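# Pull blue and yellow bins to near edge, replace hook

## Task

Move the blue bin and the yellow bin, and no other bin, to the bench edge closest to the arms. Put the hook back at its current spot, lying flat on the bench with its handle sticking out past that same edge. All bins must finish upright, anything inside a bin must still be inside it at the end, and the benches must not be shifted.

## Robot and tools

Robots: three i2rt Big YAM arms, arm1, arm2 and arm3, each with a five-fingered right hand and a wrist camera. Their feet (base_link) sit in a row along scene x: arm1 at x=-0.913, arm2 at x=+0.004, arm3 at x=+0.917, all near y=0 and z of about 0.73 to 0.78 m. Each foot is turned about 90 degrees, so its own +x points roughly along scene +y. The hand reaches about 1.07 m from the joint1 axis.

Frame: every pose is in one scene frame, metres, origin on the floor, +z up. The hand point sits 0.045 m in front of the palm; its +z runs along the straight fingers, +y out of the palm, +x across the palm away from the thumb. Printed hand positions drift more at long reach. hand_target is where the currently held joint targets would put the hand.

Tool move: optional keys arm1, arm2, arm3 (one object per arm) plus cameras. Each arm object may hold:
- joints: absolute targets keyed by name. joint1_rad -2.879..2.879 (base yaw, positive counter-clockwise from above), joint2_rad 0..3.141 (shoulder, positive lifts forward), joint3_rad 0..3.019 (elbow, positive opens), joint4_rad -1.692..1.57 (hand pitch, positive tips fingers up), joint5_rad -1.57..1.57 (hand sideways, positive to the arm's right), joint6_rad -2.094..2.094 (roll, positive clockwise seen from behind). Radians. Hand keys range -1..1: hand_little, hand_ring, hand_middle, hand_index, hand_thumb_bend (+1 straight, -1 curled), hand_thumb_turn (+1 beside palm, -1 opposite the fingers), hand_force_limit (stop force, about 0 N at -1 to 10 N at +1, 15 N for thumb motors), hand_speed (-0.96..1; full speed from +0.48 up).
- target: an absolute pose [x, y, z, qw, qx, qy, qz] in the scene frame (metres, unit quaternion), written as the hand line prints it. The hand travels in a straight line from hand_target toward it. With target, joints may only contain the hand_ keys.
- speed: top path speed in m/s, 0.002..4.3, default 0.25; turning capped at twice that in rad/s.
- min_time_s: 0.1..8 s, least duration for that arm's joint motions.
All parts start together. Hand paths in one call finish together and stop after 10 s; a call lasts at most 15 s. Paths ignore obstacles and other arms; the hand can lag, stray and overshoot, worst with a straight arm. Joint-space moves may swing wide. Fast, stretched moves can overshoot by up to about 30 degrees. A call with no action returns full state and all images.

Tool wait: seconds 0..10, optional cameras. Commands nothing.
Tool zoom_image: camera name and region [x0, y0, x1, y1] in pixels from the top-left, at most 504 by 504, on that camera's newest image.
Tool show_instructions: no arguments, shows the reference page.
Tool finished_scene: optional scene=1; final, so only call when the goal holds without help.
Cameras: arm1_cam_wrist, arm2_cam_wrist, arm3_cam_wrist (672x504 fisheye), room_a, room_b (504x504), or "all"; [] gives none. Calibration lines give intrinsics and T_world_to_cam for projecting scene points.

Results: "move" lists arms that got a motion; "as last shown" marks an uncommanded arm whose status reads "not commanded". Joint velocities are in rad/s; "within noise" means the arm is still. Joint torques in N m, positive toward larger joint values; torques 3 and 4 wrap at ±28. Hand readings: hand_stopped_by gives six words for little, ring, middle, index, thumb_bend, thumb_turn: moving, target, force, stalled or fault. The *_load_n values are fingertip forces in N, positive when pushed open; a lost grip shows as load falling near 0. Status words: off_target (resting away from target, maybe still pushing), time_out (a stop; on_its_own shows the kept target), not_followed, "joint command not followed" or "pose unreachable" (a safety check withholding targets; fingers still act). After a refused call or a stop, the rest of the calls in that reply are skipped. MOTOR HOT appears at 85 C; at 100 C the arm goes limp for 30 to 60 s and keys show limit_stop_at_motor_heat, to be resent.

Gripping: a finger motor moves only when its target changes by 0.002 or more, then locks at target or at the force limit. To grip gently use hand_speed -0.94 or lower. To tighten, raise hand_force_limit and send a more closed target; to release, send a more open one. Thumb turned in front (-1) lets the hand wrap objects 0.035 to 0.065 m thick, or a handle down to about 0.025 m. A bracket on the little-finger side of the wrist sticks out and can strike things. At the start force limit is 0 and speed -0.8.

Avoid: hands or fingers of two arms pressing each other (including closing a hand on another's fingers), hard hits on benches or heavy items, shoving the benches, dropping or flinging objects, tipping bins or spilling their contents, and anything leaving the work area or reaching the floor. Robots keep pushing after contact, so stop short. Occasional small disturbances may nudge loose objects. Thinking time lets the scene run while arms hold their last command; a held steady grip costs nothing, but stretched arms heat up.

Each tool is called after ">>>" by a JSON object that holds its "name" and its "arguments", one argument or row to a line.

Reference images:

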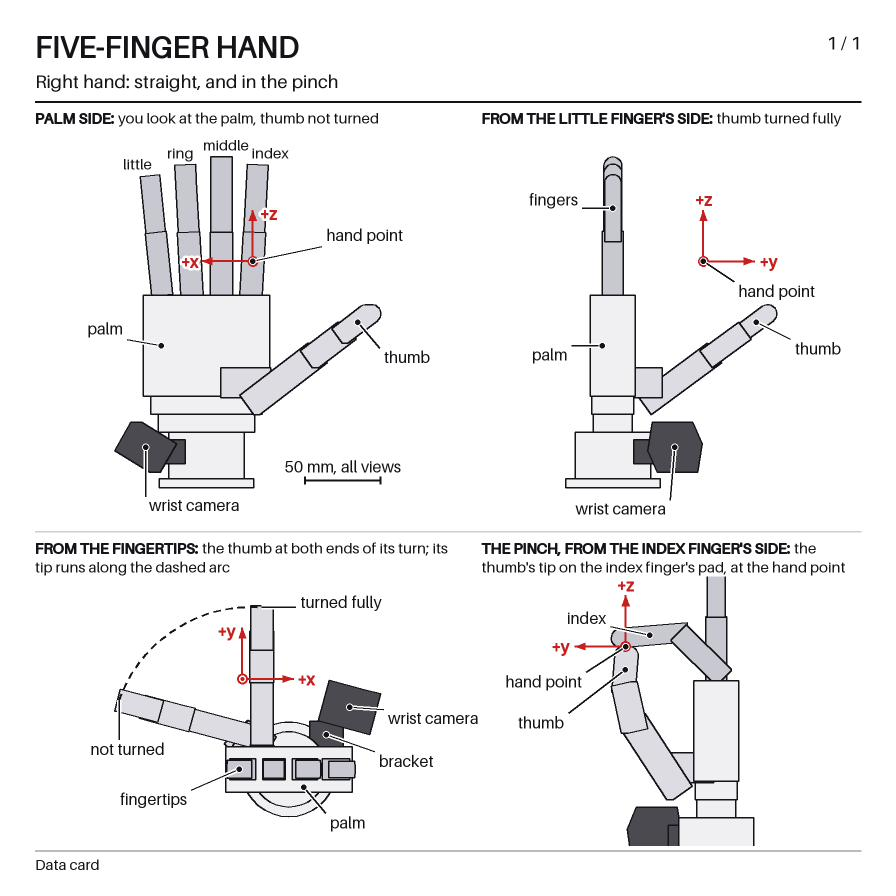

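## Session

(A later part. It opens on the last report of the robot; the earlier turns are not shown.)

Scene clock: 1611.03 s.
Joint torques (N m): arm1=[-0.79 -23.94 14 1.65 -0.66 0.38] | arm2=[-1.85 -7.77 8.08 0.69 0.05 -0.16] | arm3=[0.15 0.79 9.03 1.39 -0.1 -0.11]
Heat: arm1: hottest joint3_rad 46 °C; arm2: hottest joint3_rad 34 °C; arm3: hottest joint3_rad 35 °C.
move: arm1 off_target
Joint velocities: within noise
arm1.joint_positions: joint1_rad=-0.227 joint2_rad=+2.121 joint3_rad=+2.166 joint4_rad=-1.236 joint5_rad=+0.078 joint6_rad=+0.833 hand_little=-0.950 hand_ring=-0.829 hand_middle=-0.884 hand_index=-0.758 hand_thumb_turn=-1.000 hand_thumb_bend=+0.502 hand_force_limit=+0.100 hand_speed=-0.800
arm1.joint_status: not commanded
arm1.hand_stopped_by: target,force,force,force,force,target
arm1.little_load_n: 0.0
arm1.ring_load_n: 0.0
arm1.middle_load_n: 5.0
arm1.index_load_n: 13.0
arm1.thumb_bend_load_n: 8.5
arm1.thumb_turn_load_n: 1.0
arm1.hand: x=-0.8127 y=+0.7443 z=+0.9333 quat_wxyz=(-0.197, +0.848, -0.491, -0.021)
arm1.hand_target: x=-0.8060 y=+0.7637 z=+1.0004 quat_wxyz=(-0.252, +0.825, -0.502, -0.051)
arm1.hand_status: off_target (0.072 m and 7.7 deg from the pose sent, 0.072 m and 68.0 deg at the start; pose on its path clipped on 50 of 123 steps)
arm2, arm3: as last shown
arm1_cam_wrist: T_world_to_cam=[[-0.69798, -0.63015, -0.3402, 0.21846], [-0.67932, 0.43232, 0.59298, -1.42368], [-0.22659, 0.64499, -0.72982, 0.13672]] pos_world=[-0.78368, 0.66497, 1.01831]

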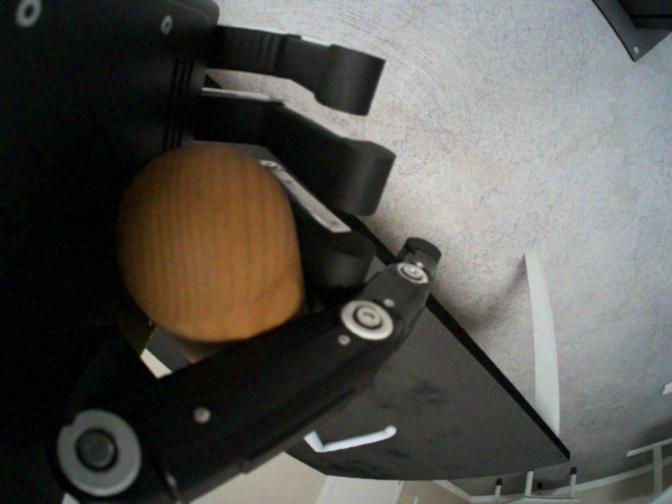

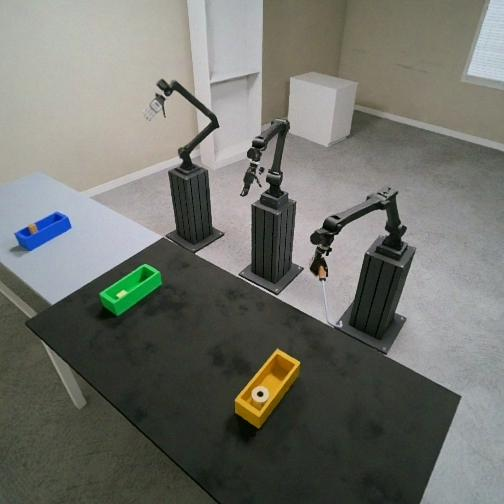

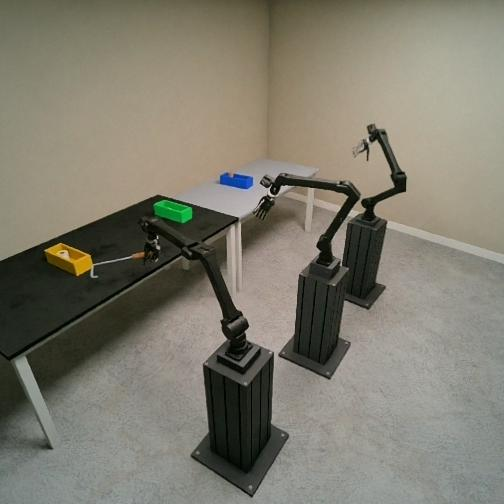

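>>> {"name": "move", "arguments": {
  "arm1": {"target": [-0.77, 0.88, 1.06, -0.7686, 0.5444, -0.2825, 0.1823], "speed": 0.2},
  "cameras": ["arm1_cam_wrist","room_a","room_b"]
}}

>>> {"name": "zoom_image", "arguments": {
  "camera": "room_b",
  "region": [40, 190, 160, 290]
}}

>>> {"name": "zoom_image", "arguments": {
  "camera": "room_a",
  "region": [240, 260, 340, 380]
}}

Scene clock: 1673.33 s.
Joint torques (N m): arm1=[0.32 -24 9.59 4.78 -0.26 0.58] | arm2=[-1.32 -7.06 7.95 0.72 0.09 -0.18] | arm3=[-0.32 1.55 9.05 1.31 -0.04 -0.09]
Heat: arm1: hottest joint3_rad 52 °C; arm2: hottest joint3_rad 35 °C; arm3: hottest joint3_rad 35 °C.
move: arm1 off_target
Joint velocities: within noise
arm1.joint_positions: joint1_rad=-0.101 joint2_rad=+2.116 joint3_rad=+1.673 joint4_rad=+0.626 joint5_rad=+0.622 joint6_rad=+0.012 hand_little=-0.950 hand_ring=-0.829 hand_middle=-0.884 hand_index=-0.758 hand_thumb_turn=-1.000 hand_thumb_bend=+0.502 hand_force_limit=+0.100 hand_speed=-0.800
arm1.joint_status: not commanded
arm1.hand_stopped_by: target,force,force,force,force,target
arm1.little_load_n: 0.0
arm1.ring_load_n: -0.5
arm1.middle_load_n: 5.0
arm1.index_load_n: 10.0
arm1.thumb_bend_load_n: 10.5
arm1.thumb_turn_load_n: 0.0
arm1.hand: x=-0.7592 y=+0.8742 z=+1.0011 quat_wxyz=(-0.728, +0.594, -0.261, +0.220)
arm1.hand_target: x=-0.7701 y=+0.8765 z=+1.0596 quat_wxyz=(-0.768, +0.546, -0.281, +0.182)
arm1.hand_status: off_target (0.060 m and 8.9 deg from the pose sent, 0.190 m and 83.2 deg at the start)
arm2.joint_positions: joint1_rad=+0.248 joint2_rad=+1.170 joint3_rad=+1.191 joint4_rad=-1.073 joint5_rad=+0.105 joint6_rad=+1.772 hand_little=+1.000 hand_ring=+1.000 hand_middle=+1.000 hand_index=+1.000 hand_thumb_turn=-1.000 hand_thumb_bend=+1.000 hand_force_limit=+0.000 hand_speed=-0.750
arm2.joint_status: not commanded
arm2.hand_stopped_by: target,target,target,target,target,target
arm2.little_load_n: 0.0
arm2.ring_load_n: 0.0
arm2.middle_load_n: 0.0
arm2.index_load_n: 0.0
arm2.thumb_bend_load_n: -0.5
arm2.thumb_turn_load_n: 0.0
arm2.hand: x=-0.1532 y=+0.4525 z=+1.0831 quat_wxyz=(-0.183, +0.692, -0.671, -0.192)
arm2.hand_target: x=-0.1501 y=+0.4500 z=+1.0801 quat_wxyz=(-0.180, +0.695, -0.671, -0.186)
arm2.hand_status: not commanded
arm3: as last shown
arm1_cam_wrist: T_world_to_cam=[[0.18104, 0.02695, -0.98311, 1.09732], [-0.96549, 0.19514, -0.17245, -0.72741], [0.1872, 0.9804, 0.06135, -0.65643]] pos_world=[-0.77808, 0.75595, 0.99362]

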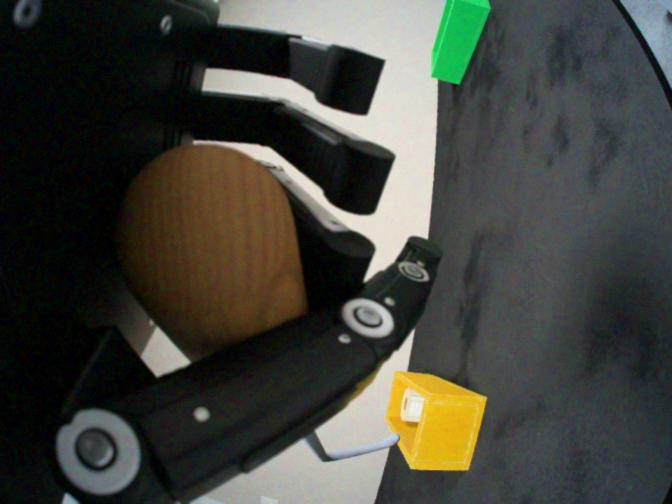

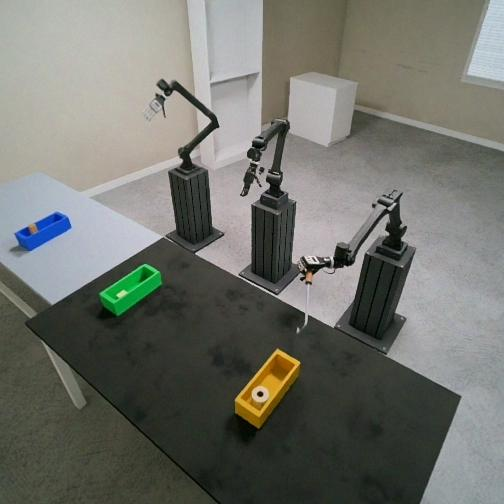

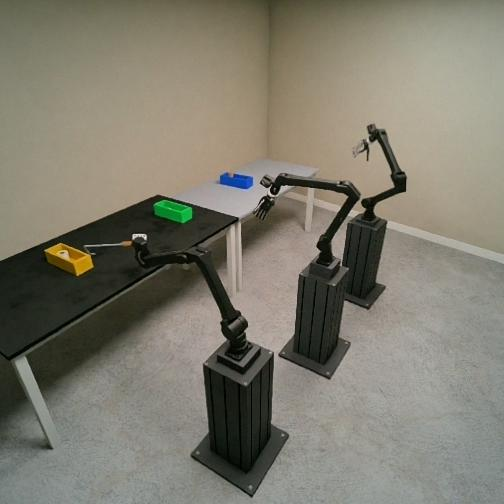

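Scaled by 4.200 from the camera's image (finer frame: 720x720).

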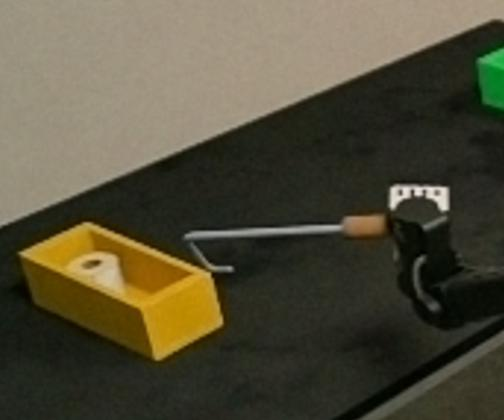

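Scaled by 4.200 from the camera's image (finer frame: 720x720).

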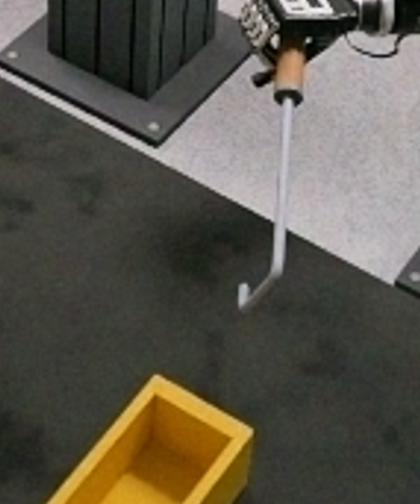

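>>> {"name": "move", "arguments": {
  "arm1": {"target": [-0.777, 1.02, 1.075, -0.7686, 0.5444, -0.2825, 0.1823], "speed": 0.12},
  "cameras": ["arm1_cam_wrist","room_a","room_b"]
}}

>>> {"name": "zoom_image", "arguments": {
  "camera": "room_b",
  "region": [20, 190, 140, 290]
}}

>>> {"name": "zoom_image", "arguments": {
  "camera": "room_a",
  "region": [230, 280, 330, 400]
}}

Scene clock: 1703.33 s.
Joint torques (N m): arm1=[0.67 -27.58 14.97 3.7 -0.11 0.59] | arm2=[-1.85 -7.65 7.99 0.53 0.04 -0.16] | arm3=[-0.56 1.79 8.98 1.37 -0.08 -0.06]
Heat: arm1: hottest joint3_rad 48 °C; arm2: hottest joint3_rad 35 °C; arm3: hottest joint3_rad 35 °C.
move: arm1 off_target
Joint velocities: within noise
arm1.joint_positions: joint1_rad=-0.087 joint2_rad=+2.475 joint3_rad=+2.172 joint4_rad=+0.447 joint5_rad=+0.631 joint6_rad=+0.003 hand_little=-0.950 hand_ring=-0.829 hand_middle=-0.884 hand_index=-0.758 hand_thumb_turn=-1.000 hand_thumb_bend=+0.502 hand_force_limit=+0.100 hand_speed=-0.800
arm1.joint_status: not commanded
arm1.hand_stopped_by: target,force,force,force,force,target
arm1.little_load_n: 0.0
arm1.ring_load_n: 0.0
arm1.middle_load_n: 5.5
arm1.index_load_n: 7.0
arm1.thumb_bend_load_n: 11.5
arm1.thumb_turn_load_n: 0.0
arm1.hand: x=-0.7631 y=+0.9795 z=+0.9338 quat_wxyz=(-0.716, +0.610, -0.253, +0.225)
arm1.hand_target: x=-0.7747 y=+0.9888 z=+1.0292 quat_wxyz=(-0.769, +0.545, -0.280, +0.181)
arm1.hand_status: off_target (0.148 m and 11.4 deg from the pose sent, 0.164 m and 8.9 deg at the start; pose on its path clipped on 55 of 70 steps)
arm2, arm3: as last shown
arm2.thumb_bend_load_n: 0.0
arm1_cam_wrist: T_world_to_cam=[[0.1839, -0.0157, -0.98282, 1.07268], [-0.96585, 0.18276, -0.18364, -0.74101], [0.18251, 0.98303, 0.01844, -0.72104]] pos_world=[-0.78137, 0.86108, 0.93147]

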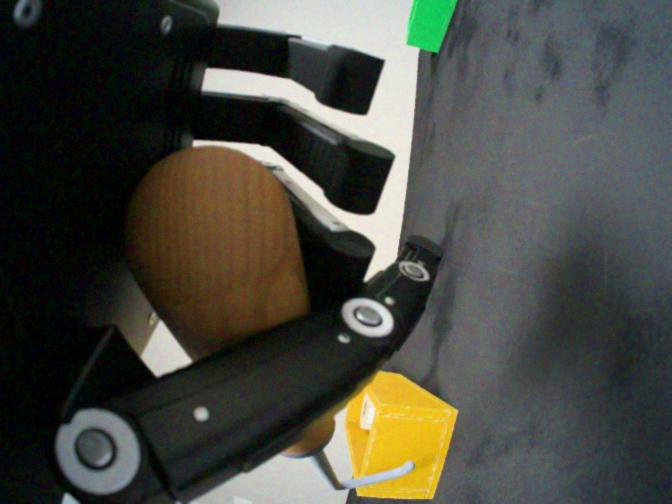

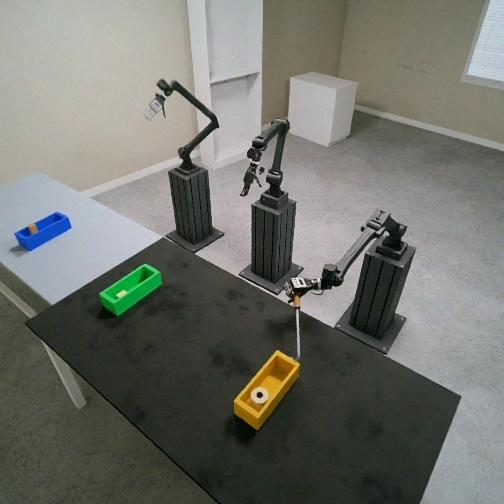

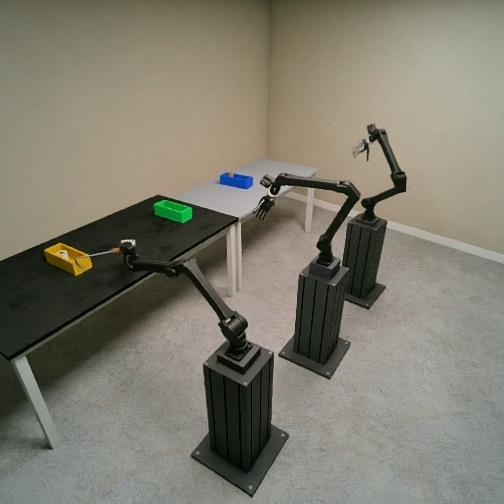

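Scaled by 4.200 from the camera's image (finer frame: 720x720).

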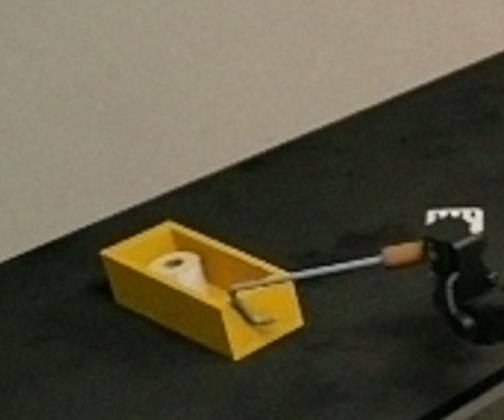

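Scaled by 4.200 from the camera's image (finer frame: 720x720).

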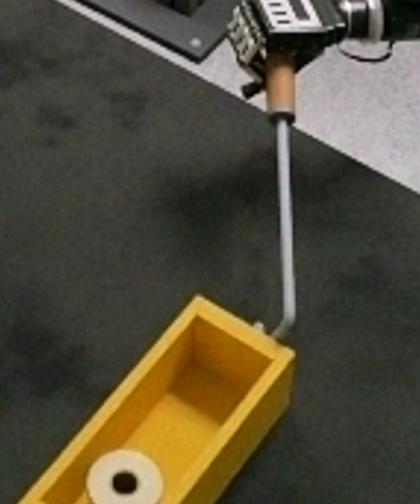

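>>> {"name": "move", "arguments": {
  "arm1": {"joints": {"joint2_rad": 2.24}, "min_time_s": 1.5},
  "cameras": ["room_a","room_b"]
}}

>>> {"name": "zoom_image", "arguments": {
  "camera": "room_b",
  "region": [20, 190, 140, 290]
}}

>>> {"name": "zoom_image", "arguments": {
  "camera": "room_a",
  "region": [230, 280, 330, 400]
}}

Scene clock: 1737.03 s.
Joint torques (N m): arm1=[0.62 -28.92 15.09 3.66 -0.22 0.67] | arm2=[-1.14 -8.12 8.2 0.54 0.05 -0.11] | arm3=[-0.79 1.79 8.94 1.43 -0.06 -0.12]
Heat: arm1: hottest joint3_rad 53 °C; arm2: hottest joint3_rad 35 °C; arm3: hottest joint3_rad 35 °C.
move: arm1 done
Joint velocities: within noise
arm1.joint_positions: joint1_rad=-0.087 joint2_rad=+2.299 joint3_rad=+2.172 joint4_rad=+0.447 joint5_rad=+0.631 joint6_rad=-0.004 hand_little=-0.950 hand_ring=-0.829 hand_middle=-0.884 hand_index=-0.758 hand_thumb_turn=-1.000 hand_thumb_bend=+0.502 hand_force_limit=+0.100 hand_speed=-0.800
arm1.joint_status: all done
arm1.hand_stopped_by: target,force,force,force,force,target
arm1.little_load_n: 0.0
arm1.ring_load_n: 0.0
arm1.middle_load_n: 5.5
arm1.index_load_n: 7.5
arm1.thumb_bend_load_n: 11.5
arm1.thumb_turn_load_n: 0.0
arm1.hand: x=-0.7653 y=+0.9556 z=+1.1005 quat_wxyz=(-0.768, +0.545, -0.266, +0.208)
arm1.hand_target: x=-0.7785 y=+0.9369 z=+1.2278 quat_wxyz=(-0.824, +0.461, -0.293, +0.153)
arm1.hand_status: not commanded
arm2: as last shown
arm3.joint_positions: joint1_rad=-0.455 joint2_rad=+0.620 joint3_rad=+1.442 joint4_rad=-1.487 joint5_rad=-0.040 joint6_rad=-1.413 hand_little=+1.000 hand_ring=+1.000 hand_middle=+1.000 hand_index=+1.000 hand_thumb_turn=+1.000 hand_thumb_bend=+1.000 hand_force_limit=+0.000 hand_speed=-0.800
arm3.joint_status: not commanded
arm3.hand_stopped_by: target,target,target,target,target,target
arm3.little_load_n: 0.0
arm3.ring_load_n: 0.0
arm3.middle_load_n: 0.0
arm3.index_load_n: 0.0
arm3.thumb_bend_load_n: 0.0
arm3.thumb_turn_load_n: 0.0
arm3.hand: x=+1.0596 y=+0.1556 z=+1.2161 quat_wxyz=(-0.260, +0.810, +0.394, +0.349)
arm3.hand_target: x=+1.0594 y=+0.1554 z=+1.2264 quat_wxyz=(-0.266, +0.804, +0.392, +0.359)
arm3.hand_status: not commanded

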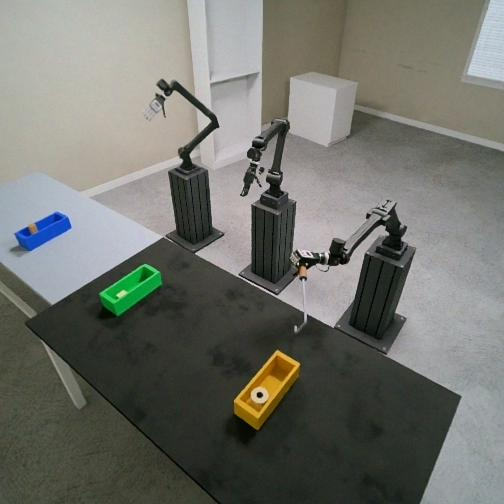

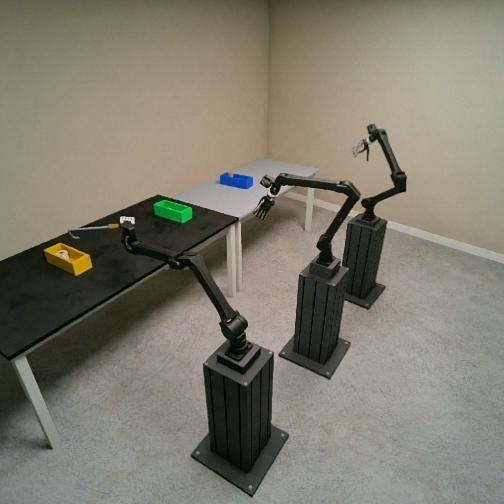

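Scaled by 4.200 from the camera's image (finer frame: 720x720).

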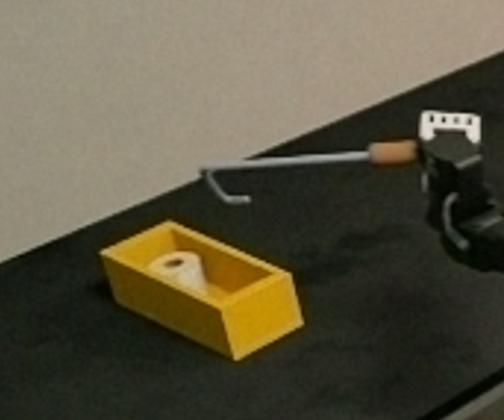

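Scaled by 4.200 from the camera's image (finer frame: 720x720).

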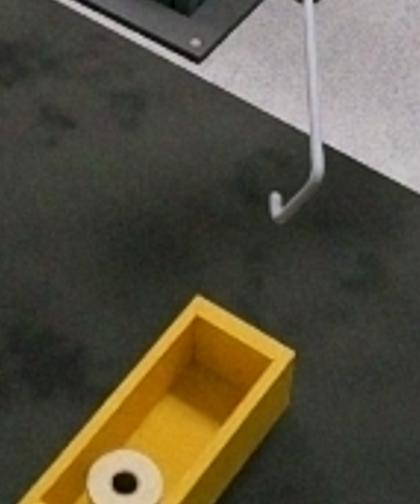

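>>> {"name": "move", "arguments": {
  "arm1": {"joints": {"joint1_rad": -0.10, "joint2_rad": 2.53, "joint3_rad": 2.55, "joint4_rad": 0.47}, "min_time_s": 3},
  "cameras": ["arm1_cam_wrist","room_a","room_b"]
}}

>>> {"name": "zoom_image", "arguments": {
  "camera": "room_b",
  "region": [20, 190, 140, 290]
}}

>>> {"name": "zoom_image", "arguments": {
  "camera": "room_a",
  "region": [230, 280, 330, 400]
}}

Scene clock: 1825.27 s.
Joint torques (N m): arm1=[-0.85 -28.86 15.51 3.26 -0.24 0.66] | arm2=[-1.08 -8.06 8.14 0.85 0.1 -0.16] | arm3=[0.03 1.32 8.99 1.32 -0.06 -0.14]
Heat: arm1: hottest joint3_rad 58 °C; arm2: hottest joint3_rad 35 °C; arm3: hottest joint3_rad 35 °C.
move: arm1 time_out
Joint velocities: within noise
arm1.joint_positions: joint1_rad=-0.090 joint2_rad=+2.560 joint3_rad=+2.447 joint4_rad=+0.445 joint5_rad=+0.631 joint6_rad=-0.004 hand_little=-0.950 hand_ring=-0.829 hand_middle=-0.884 hand_index=-0.758 hand_thumb_turn=-1.000 hand_thumb_bend=+0.502 hand_force_limit=+0.100 hand_speed=-0.800
arm1.joint_status: joint3_rad time_out (moved +0.275 of +0.378); the others done
arm1.hand_stopped_by: target,force,force,force,force,target
arm1.little_load_n: 0.0
arm1.ring_load_n: 0.0
arm1.middle_load_n: 5.5
arm1.index_load_n: 7.0
arm1.thumb_bend_load_n: 11.5
arm1.thumb_turn_load_n: 0.0
arm1.on_its_own: joint3_rad reads +2.447 and still pushes toward +2.550 since a time_out; joint6_rad reads -0.004 and still pushes toward +0.064 since a time_out
arm1.hand: x=-0.7585 y=+1.0071 z=+1.0233 quat_wxyz=(-0.771, +0.540, -0.268, +0.207)
arm1.hand_target: x=-0.7531 y=+0.9966 z=+1.1275 quat_wxyz=(-0.817, +0.465, -0.297, +0.164)
arm1.hand_status: not commanded
arm2, arm3: as last shown
arm2.ring_load_n: -0.5
arm2.middle_load_n: -0.5
arm2.thumb_turn_load_n: -0.5
arm1_cam_wrist: T_world_to_cam=[[0.20086, 0.16284, -0.96599, 0.97603], [-0.96222, 0.2178, -0.16337, -0.77851], [0.18379, 0.96231, 0.20044, -0.91496]] pos_world=[-0.77699, 0.89109, 0.99905]

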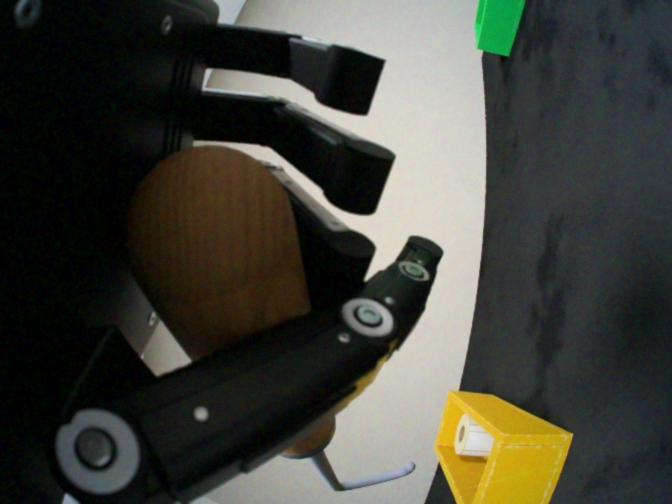

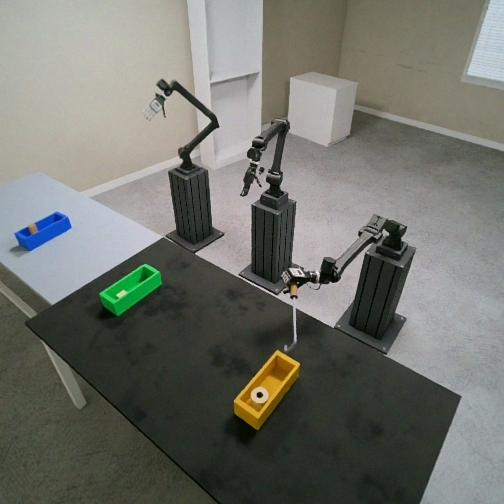

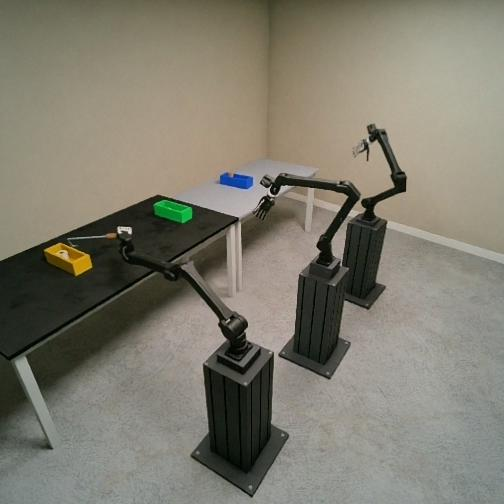

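Scaled by 4.200 from the camera's image (finer frame: 720x720).

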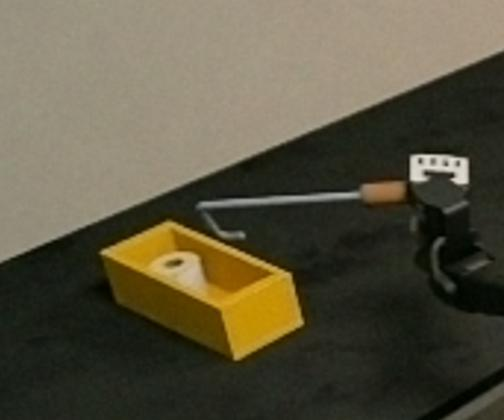

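Scaled by 4.200 from the camera's image (finer frame: 720x720).

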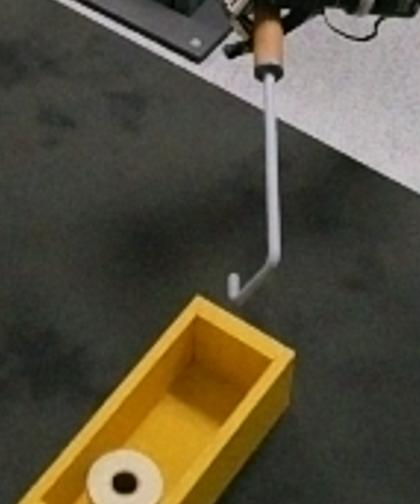

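>>> {"name": "move", "arguments": {
  "arm1": {"joints": {"joint1_rad": -0.118, "joint2_rad": 2.64, "joint3_rad": 2.65, "joint4_rad": 0.487}, "min_time_s": 2},
  "cameras": ["arm1_cam_wrist","room_a","room_b"]
}}

>>> {"name": "zoom_image", "arguments": {
  "camera": "room_b",
  "region": [20, 190, 140, 290]
}}

>>> {"name": "zoom_image", "arguments": {
  "camera": "room_a",
  "region": [230, 280, 330, 400]
}}

Scene clock: 1849.10 s.
Joint torques (N m): arm1=[-0.91 -29.51 15.51 4.03 -0.22 0.67] | arm2=[-1.67 -7.94 7.99 0.5 -0.01 -0.1] | arm3=[-0.32 2.02 8.99 1.37 -0.09 -0.16]
Heat: arm1: hottest joint3_rad 59 °C; arm2: hottest joint3_rad 35 °C; arm3: hottest joint3_rad 35 °C.
move: arm1 time_out
Joint velocities: within noise
arm1.joint_positions: joint1_rad=-0.109 joint2_rad=+2.671 joint3_rad=+2.547 joint4_rad=+0.445 joint5_rad=+0.631 joint6_rad=-0.004 hand_little=-0.950 hand_ring=-0.829 hand_middle=-0.884 hand_index=-0.758 hand_thumb_turn=-1.000 hand_thumb_bend=+0.502 hand_force_limit=+0.100 hand_speed=-0.800
arm1.joint_status: joint3_rad time_out (moved +0.100 of +0.203); the others done
arm1.hand_stopped_by: target,force,force,force,force,target
arm1.little_load_n: 0.0
arm1.ring_load_n: 0.0
arm1.middle_load_n: 5.5
arm1.index_load_n: 7.0
arm1.thumb_bend_load_n: 11.5
arm1.thumb_turn_load_n: 0.0
arm1.on_its_own: joint3_rad reads +2.547 and still pushes toward +2.650 since a time_out; joint6_rad reads -0.004 and still pushes toward +0.064 since a time_out
arm1.hand: x=-0.7383 y=+1.0187 z=+0.9764 quat_wxyz=(-0.766, +0.542, -0.272, +0.216)
arm1.hand_target: x=-0.7332 y=+1.0091 z=+1.0859 quat_wxyz=(-0.817, +0.460, -0.302, +0.171)
arm1.hand_status: not commanded
arm2, arm3: as last shown
arm2.ring_load_n: 0.0
arm2.thumb_turn_load_n: 0.5
arm1_cam_wrist: T_world_to_cam=[[0.20285, 0.14847, -0.96789, 0.94277], [-0.95813, 0.23408, -0.16489, -0.7813], [0.20208, 0.96081, 0.18973, -0.89504]] pos_world=[-0.75896, 0.90288, 0.95349]

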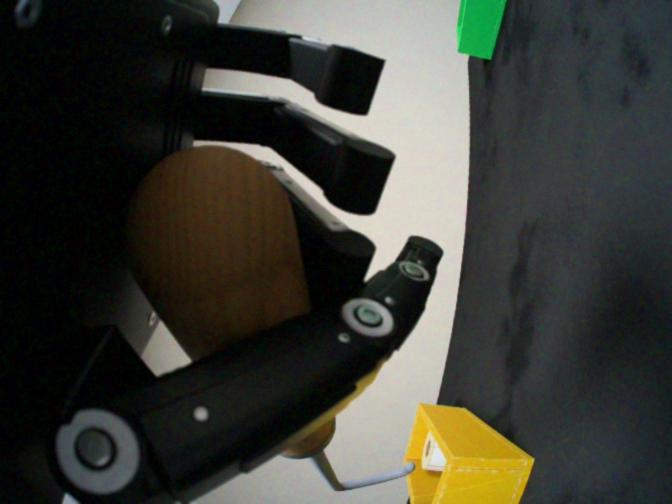

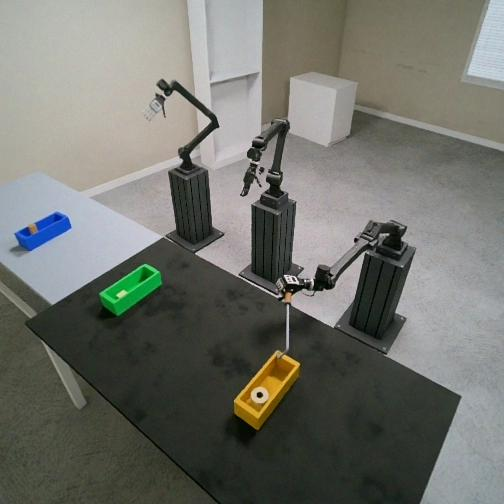

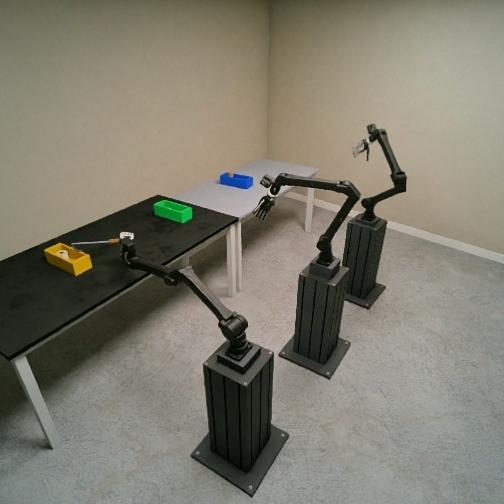

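Scaled by 4.200 from the camera's image (finer frame: 720x720).

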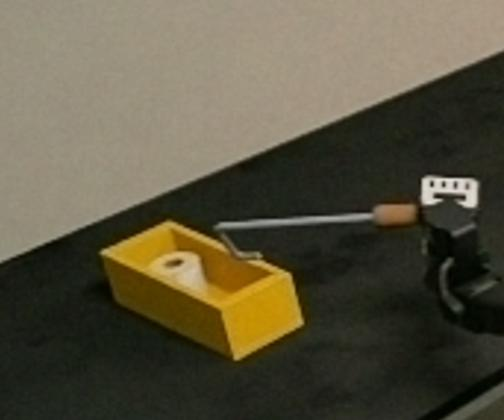

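Scaled by 4.200 from the camera's image (finer frame: 720x720).

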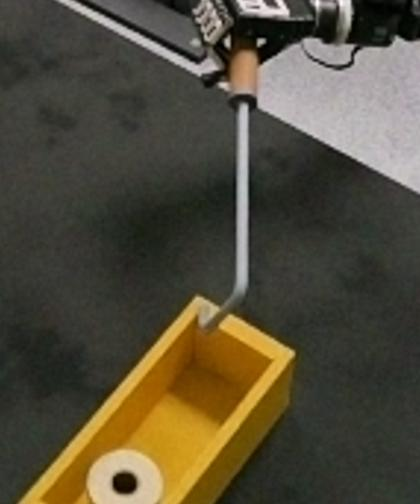

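>>> {"name": "move", "arguments": {
  "arm1": {"joints": {"joint1_rad": -0.092, "joint2_rad": 2.74, "joint3_rad": 2.85, "joint4_rad": 0.39}, "min_time_s": 2},
  "cameras": ["arm1_cam_wrist","room_a","room_b"]
}}

>>> {"name": "zoom_image", "arguments": {
  "camera": "room_b",
  "region": [20, 190, 140, 290]
}}

>>> {"name": "zoom_image", "arguments": {
  "camera": "room_a",
  "region": [230, 290, 310, 380]
}}

Scene clock: 1878.13 s.
Joint torques (N m): arm1=[0.32 -29.63 15.5 3.22 -0.25 0.66] | arm2=[-1.55 -7.41 7.91 0.88 0.1 -0.18] | arm3=[-0.32 2.2 8.84 1.16 -0.11 -0.12]
Heat: arm1: hottest joint3_rad 58 °C; arm2: hottest joint3_rad 35 °C; arm3: hottest joint3_rad 35 °C.
move: arm1 time_out
Joint velocities: within noise
arm1.joint_positions: joint1_rad=-0.100 joint2_rad=+2.768 joint3_rad=+2.748 joint4_rad=+0.366 joint5_rad=+0.631 joint6_rad=-0.004 hand_little=-0.950 hand_ring=-0.829 hand_middle=-0.884 hand_index=-0.758 hand_thumb_turn=-1.000 hand_thumb_bend=+0.502 hand_force_limit=+0.100 hand_speed=-0.800
arm1.joint_status: joint3_rad time_out (moved +0.201 of +0.303); the others done
arm1.hand_stopped_by: target,force,force,force,force,target
arm1.little_load_n: 0.0
arm1.ring_load_n: 0.0
arm1.middle_load_n: 6.0
arm1.index_load_n: 7.0
arm1.thumb_bend_load_n: 11.5
arm1.thumb_turn_load_n: 0.0
arm1.on_its_own: joint3_rad reads +2.748 and still pushes toward +2.850 since a time_out; joint6_rad reads -0.004 and still pushes toward +0.064 since a time_out
arm1.hand: x=-0.7460 y=+1.0313 z=+0.9864 quat_wxyz=(-0.773, +0.533, -0.271, +0.210)
arm1.hand_target: x=-0.7588 y=+1.0213 z=+1.0878 quat_wxyz=(-0.820, +0.462, -0.296, +0.160)
arm1.hand_status: not commanded
arm2, arm3: as last shown
arm2.middle_load_n: 0.5
arm2.thumb_turn_load_n: 0.0
arm3.ring_load_n: 0.5
arm3.index_load_n: -0.5
arm1_cam_wrist: T_world_to_cam=[[0.20348, 0.17446, -0.96341, 0.92136], [-0.95979, 0.22989, -0.16108, -0.79068], [0.19338, 0.95745, 0.21422, -0.93462]] pos_world=[-0.76562, 0.91588, 0.9605]

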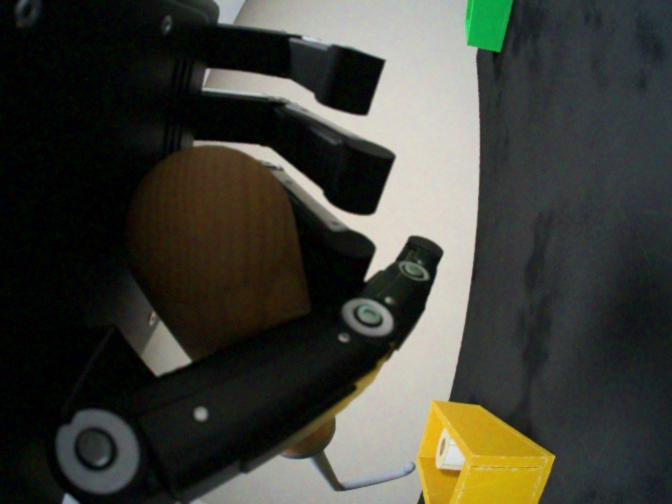

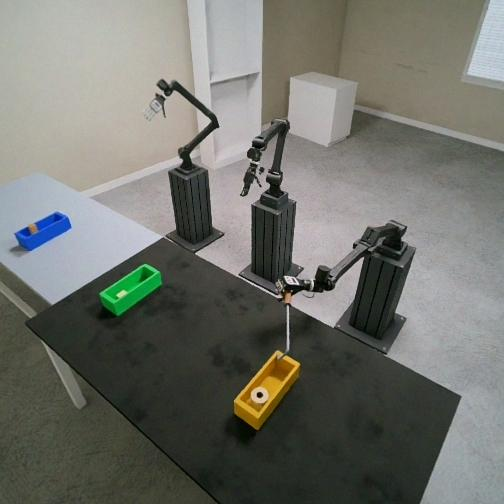

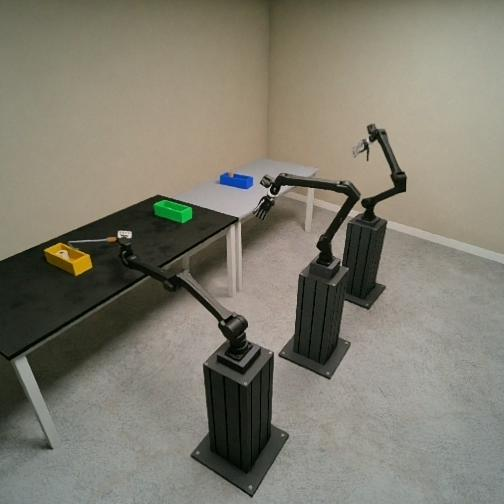

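Scaled by 4.200 from the camera's image (finer frame: 720x720).

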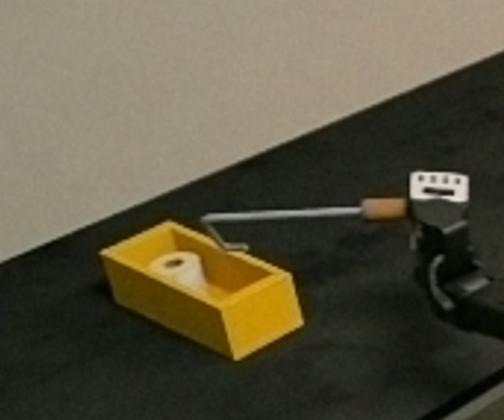

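Scaled by 5.600 from the camera's image (finer frame: 720x720).

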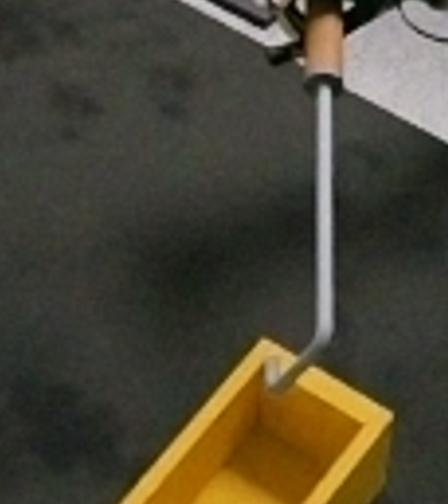

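>>> {"name": "move", "arguments": {
  "arm1": {"joints": {"joint2_rad": 2.85, "joint4_rad": 0.51}, "min_time_s": 2},
  "cameras": ["arm1_cam_wrist","room_a","room_b"]
}}

>>> {"name": "zoom_image", "arguments": {
  "camera": "room_b",
  "region": [20, 190, 140, 290]
}}

>>> {"name": "zoom_image", "arguments": {
  "camera": "room_a",
  "region": [230, 290, 310, 380]
}}

Scene clock: 1893.00 s.
Joint torques (N m): arm1=[0.67 -30.51 15.46 4.56 -0.24 0.67] | arm2=[-1.96 -7.36 7.99 0.61 0.03 -0.15] | arm3=[-0.09 2.08 9.03 1.39 -0.11 -0.13]
Heat: arm1: hottest joint3_rad 56 °C; arm2: hottest joint3_rad 35 °C; arm3: hottest joint3_rad 35 °C.
move: arm1 done
Joint velocities: within noise
arm1.joint_positions: joint1_rad=-0.100 joint2_rad=+2.883 joint3_rad=+2.748 joint4_rad=+0.457 joint5_rad=+0.631 joint6_rad=-0.004 hand_little=-0.950 hand_ring=-0.829 hand_middle=-0.884 hand_index=-0.758 hand_thumb_turn=-1.000 hand_thumb_bend=+0.502 hand_force_limit=+0.100 hand_speed=-0.800
arm1.joint_status: all done
arm1.hand_stopped_by: target,force,force,force,force,target
arm1.little_load_n: 0.0
arm1.ring_load_n: 0.0
arm1.middle_load_n: 5.5
arm1.index_load_n: 7.0
arm1.thumb_bend_load_n: 11.5
arm1.thumb_turn_load_n: 0.0
arm1.on_its_own: joint3_rad reads +2.748 and still pushes toward +2.850 since a time_out; joint6_rad reads -0.004 and still pushes toward +0.064 since a time_out
arm1.hand: x=-0.7452 y=+1.0354 z=+0.8922 quat_wxyz=(-0.767, +0.543, -0.270, +0.212)
arm1.hand_target: x=-0.7577 y=+1.0307 z=+1.0068 quat_wxyz=(-0.823, +0.458, -0.297, +0.159)
arm1.hand_status: not commanded
arm2, arm3: as last shown
arm2.middle_load_n: -0.5
arm3.little_load_n: 0.5
arm3.ring_load_n: 0.0
arm3.index_load_n: 0.0
arm3.thumb_turn_load_n: 0.5
arm1_cam_wrist: T_world_to_cam=[[0.20166, 0.15085, -0.96777, 0.85671], [-0.96006, 0.22612, -0.1648, -0.79892], [0.19397, 0.96235, 0.19042, -0.90193]] pos_world=[-0.76482, 0.91939, 0.86918]

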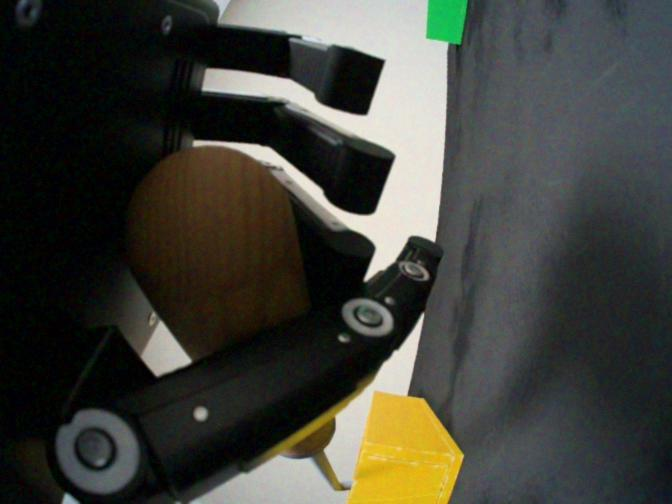

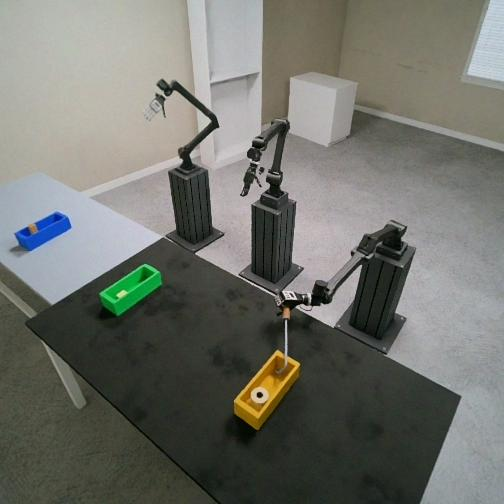

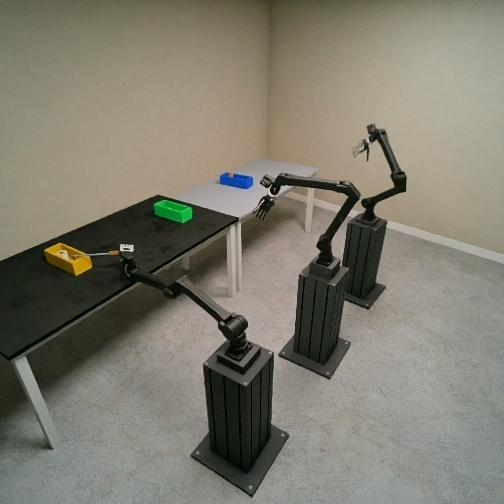

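Scaled by 4.200 from the camera's image (finer frame: 720x720).

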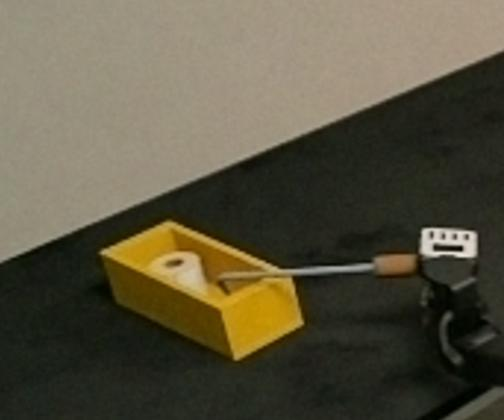

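Scaled by 5.600 from the camera's image (finer frame: 720x720).

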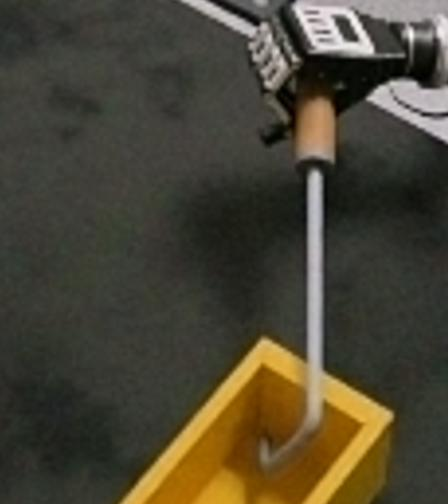

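>>> {"name": "move", "arguments": {
  "arm1": {"target": [-0.757, 0.96, 0.99, -0.823, 0.458, -0.297, 0.159], "speed": 0.06},
  "cameras": ["arm1_cam_wrist","room_a","room_b"]
}}

>>> {"name": "zoom_image", "arguments": {
  "camera": "room_b",
  "region": [20, 190, 140, 290]
}}

>>> {"name": "zoom_image", "arguments": {
  "camera": "room_a",
  "region": [230, 280, 330, 400]
}}

Scene clock: 1912.80 s.
Joint torques (N m): arm1=[-0.21 -31.03 8.09 4.34 -0.37 0.71] | arm2=[-1.61 -7.24 8.16 0.7 0.03 -0.13] | arm3=[0.15 2.08 8.94 1.39 -0.09 -0.1]
Heat: arm1: hottest joint3_rad 54 °C; arm2: hottest joint3_rad 35 °C; arm3: hottest joint3_rad 35 °C.
move: arm1 off_target
Joint velocities: within noise
arm1.joint_positions: joint1_rad=-0.100 joint2_rad=+2.562 joint3_rad=+2.080 joint4_rad=+0.862 joint5_rad=+0.624 joint6_rad=-0.005 hand_little=-0.950 hand_ring=-0.829 hand_middle=-0.884 hand_index=-0.758 hand_thumb_turn=-1.000 hand_thumb_bend=+0.502 hand_force_limit=+0.100 hand_speed=-0.800
arm1.joint_status: not commanded
arm1.hand_stopped_by: target,force,force,force,force,target
arm1.little_load_n: 0.0
arm1.ring_load_n: 0.0
arm1.middle_load_n: 6.0
arm1.index_load_n: 7.5
arm1.thumb_bend_load_n: 11.5
arm1.thumb_turn_load_n: 0.0
arm1.hand: x=-0.7516 y=+0.9650 z=+0.8999 quat_wxyz=(-0.783, +0.521, -0.271, +0.204)
arm1.hand_target: x=-0.7562 y=+0.9604 z=+0.9883 quat_wxyz=(-0.823, +0.458, -0.295, +0.159)
arm1.hand_status: off_target (0.090 m and 10.4 deg from the pose sent, 0.124 m and 13.5 deg at the start; pose on its path clipped on 60 of 88 steps)
arm2, arm3: as last shown
arm2.ring_load_n: 0.5
arm2.middle_load_n: 0.0
arm3.little_load_n: 0.0
arm3.thumb_turn_load_n: 0.0
arm1_cam_wrist: T_world_to_cam=[[0.20749, 0.20674, -0.95614, 0.81607], [-0.9603, 0.22937, -0.1588, -0.79668], [0.18648, 0.95113, 0.24612, -0.87934]] pos_world=[-0.7704, 0.85039, 0.87019]

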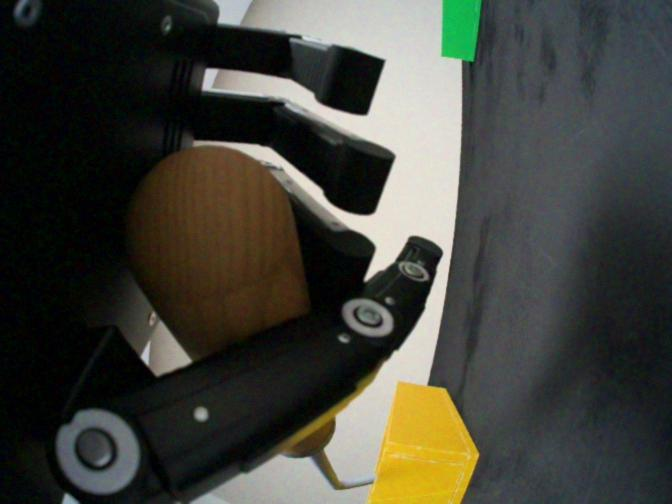

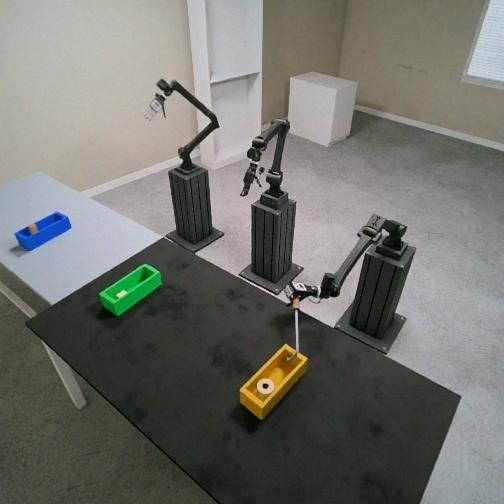

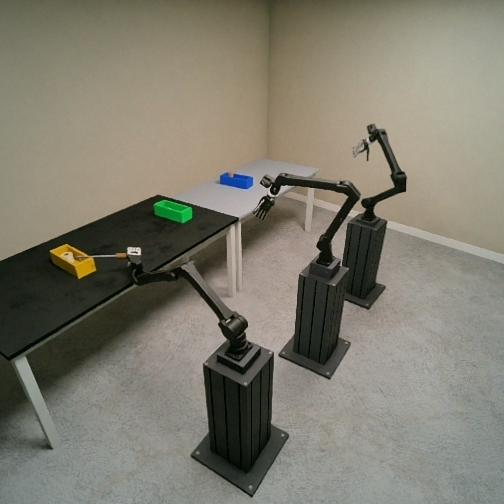

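Scaled by 4.200 from the camera's image (finer frame: 720x720).

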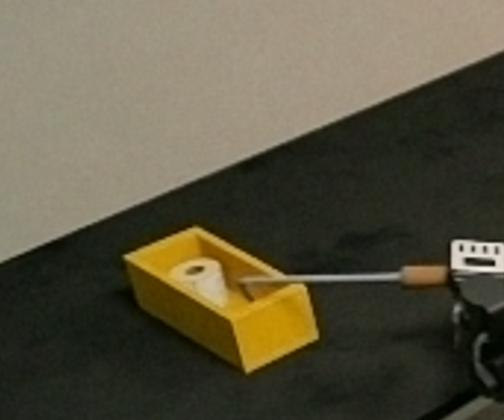

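Scaled by 4.200 from the camera's image (finer frame: 720x720).

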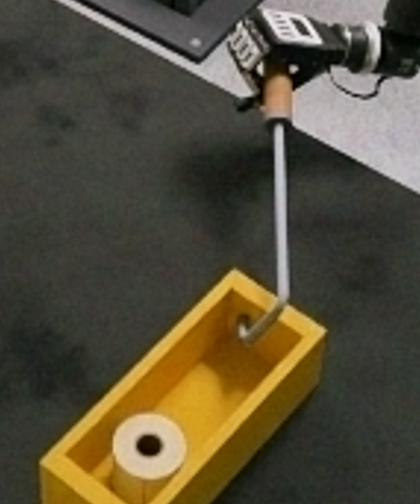

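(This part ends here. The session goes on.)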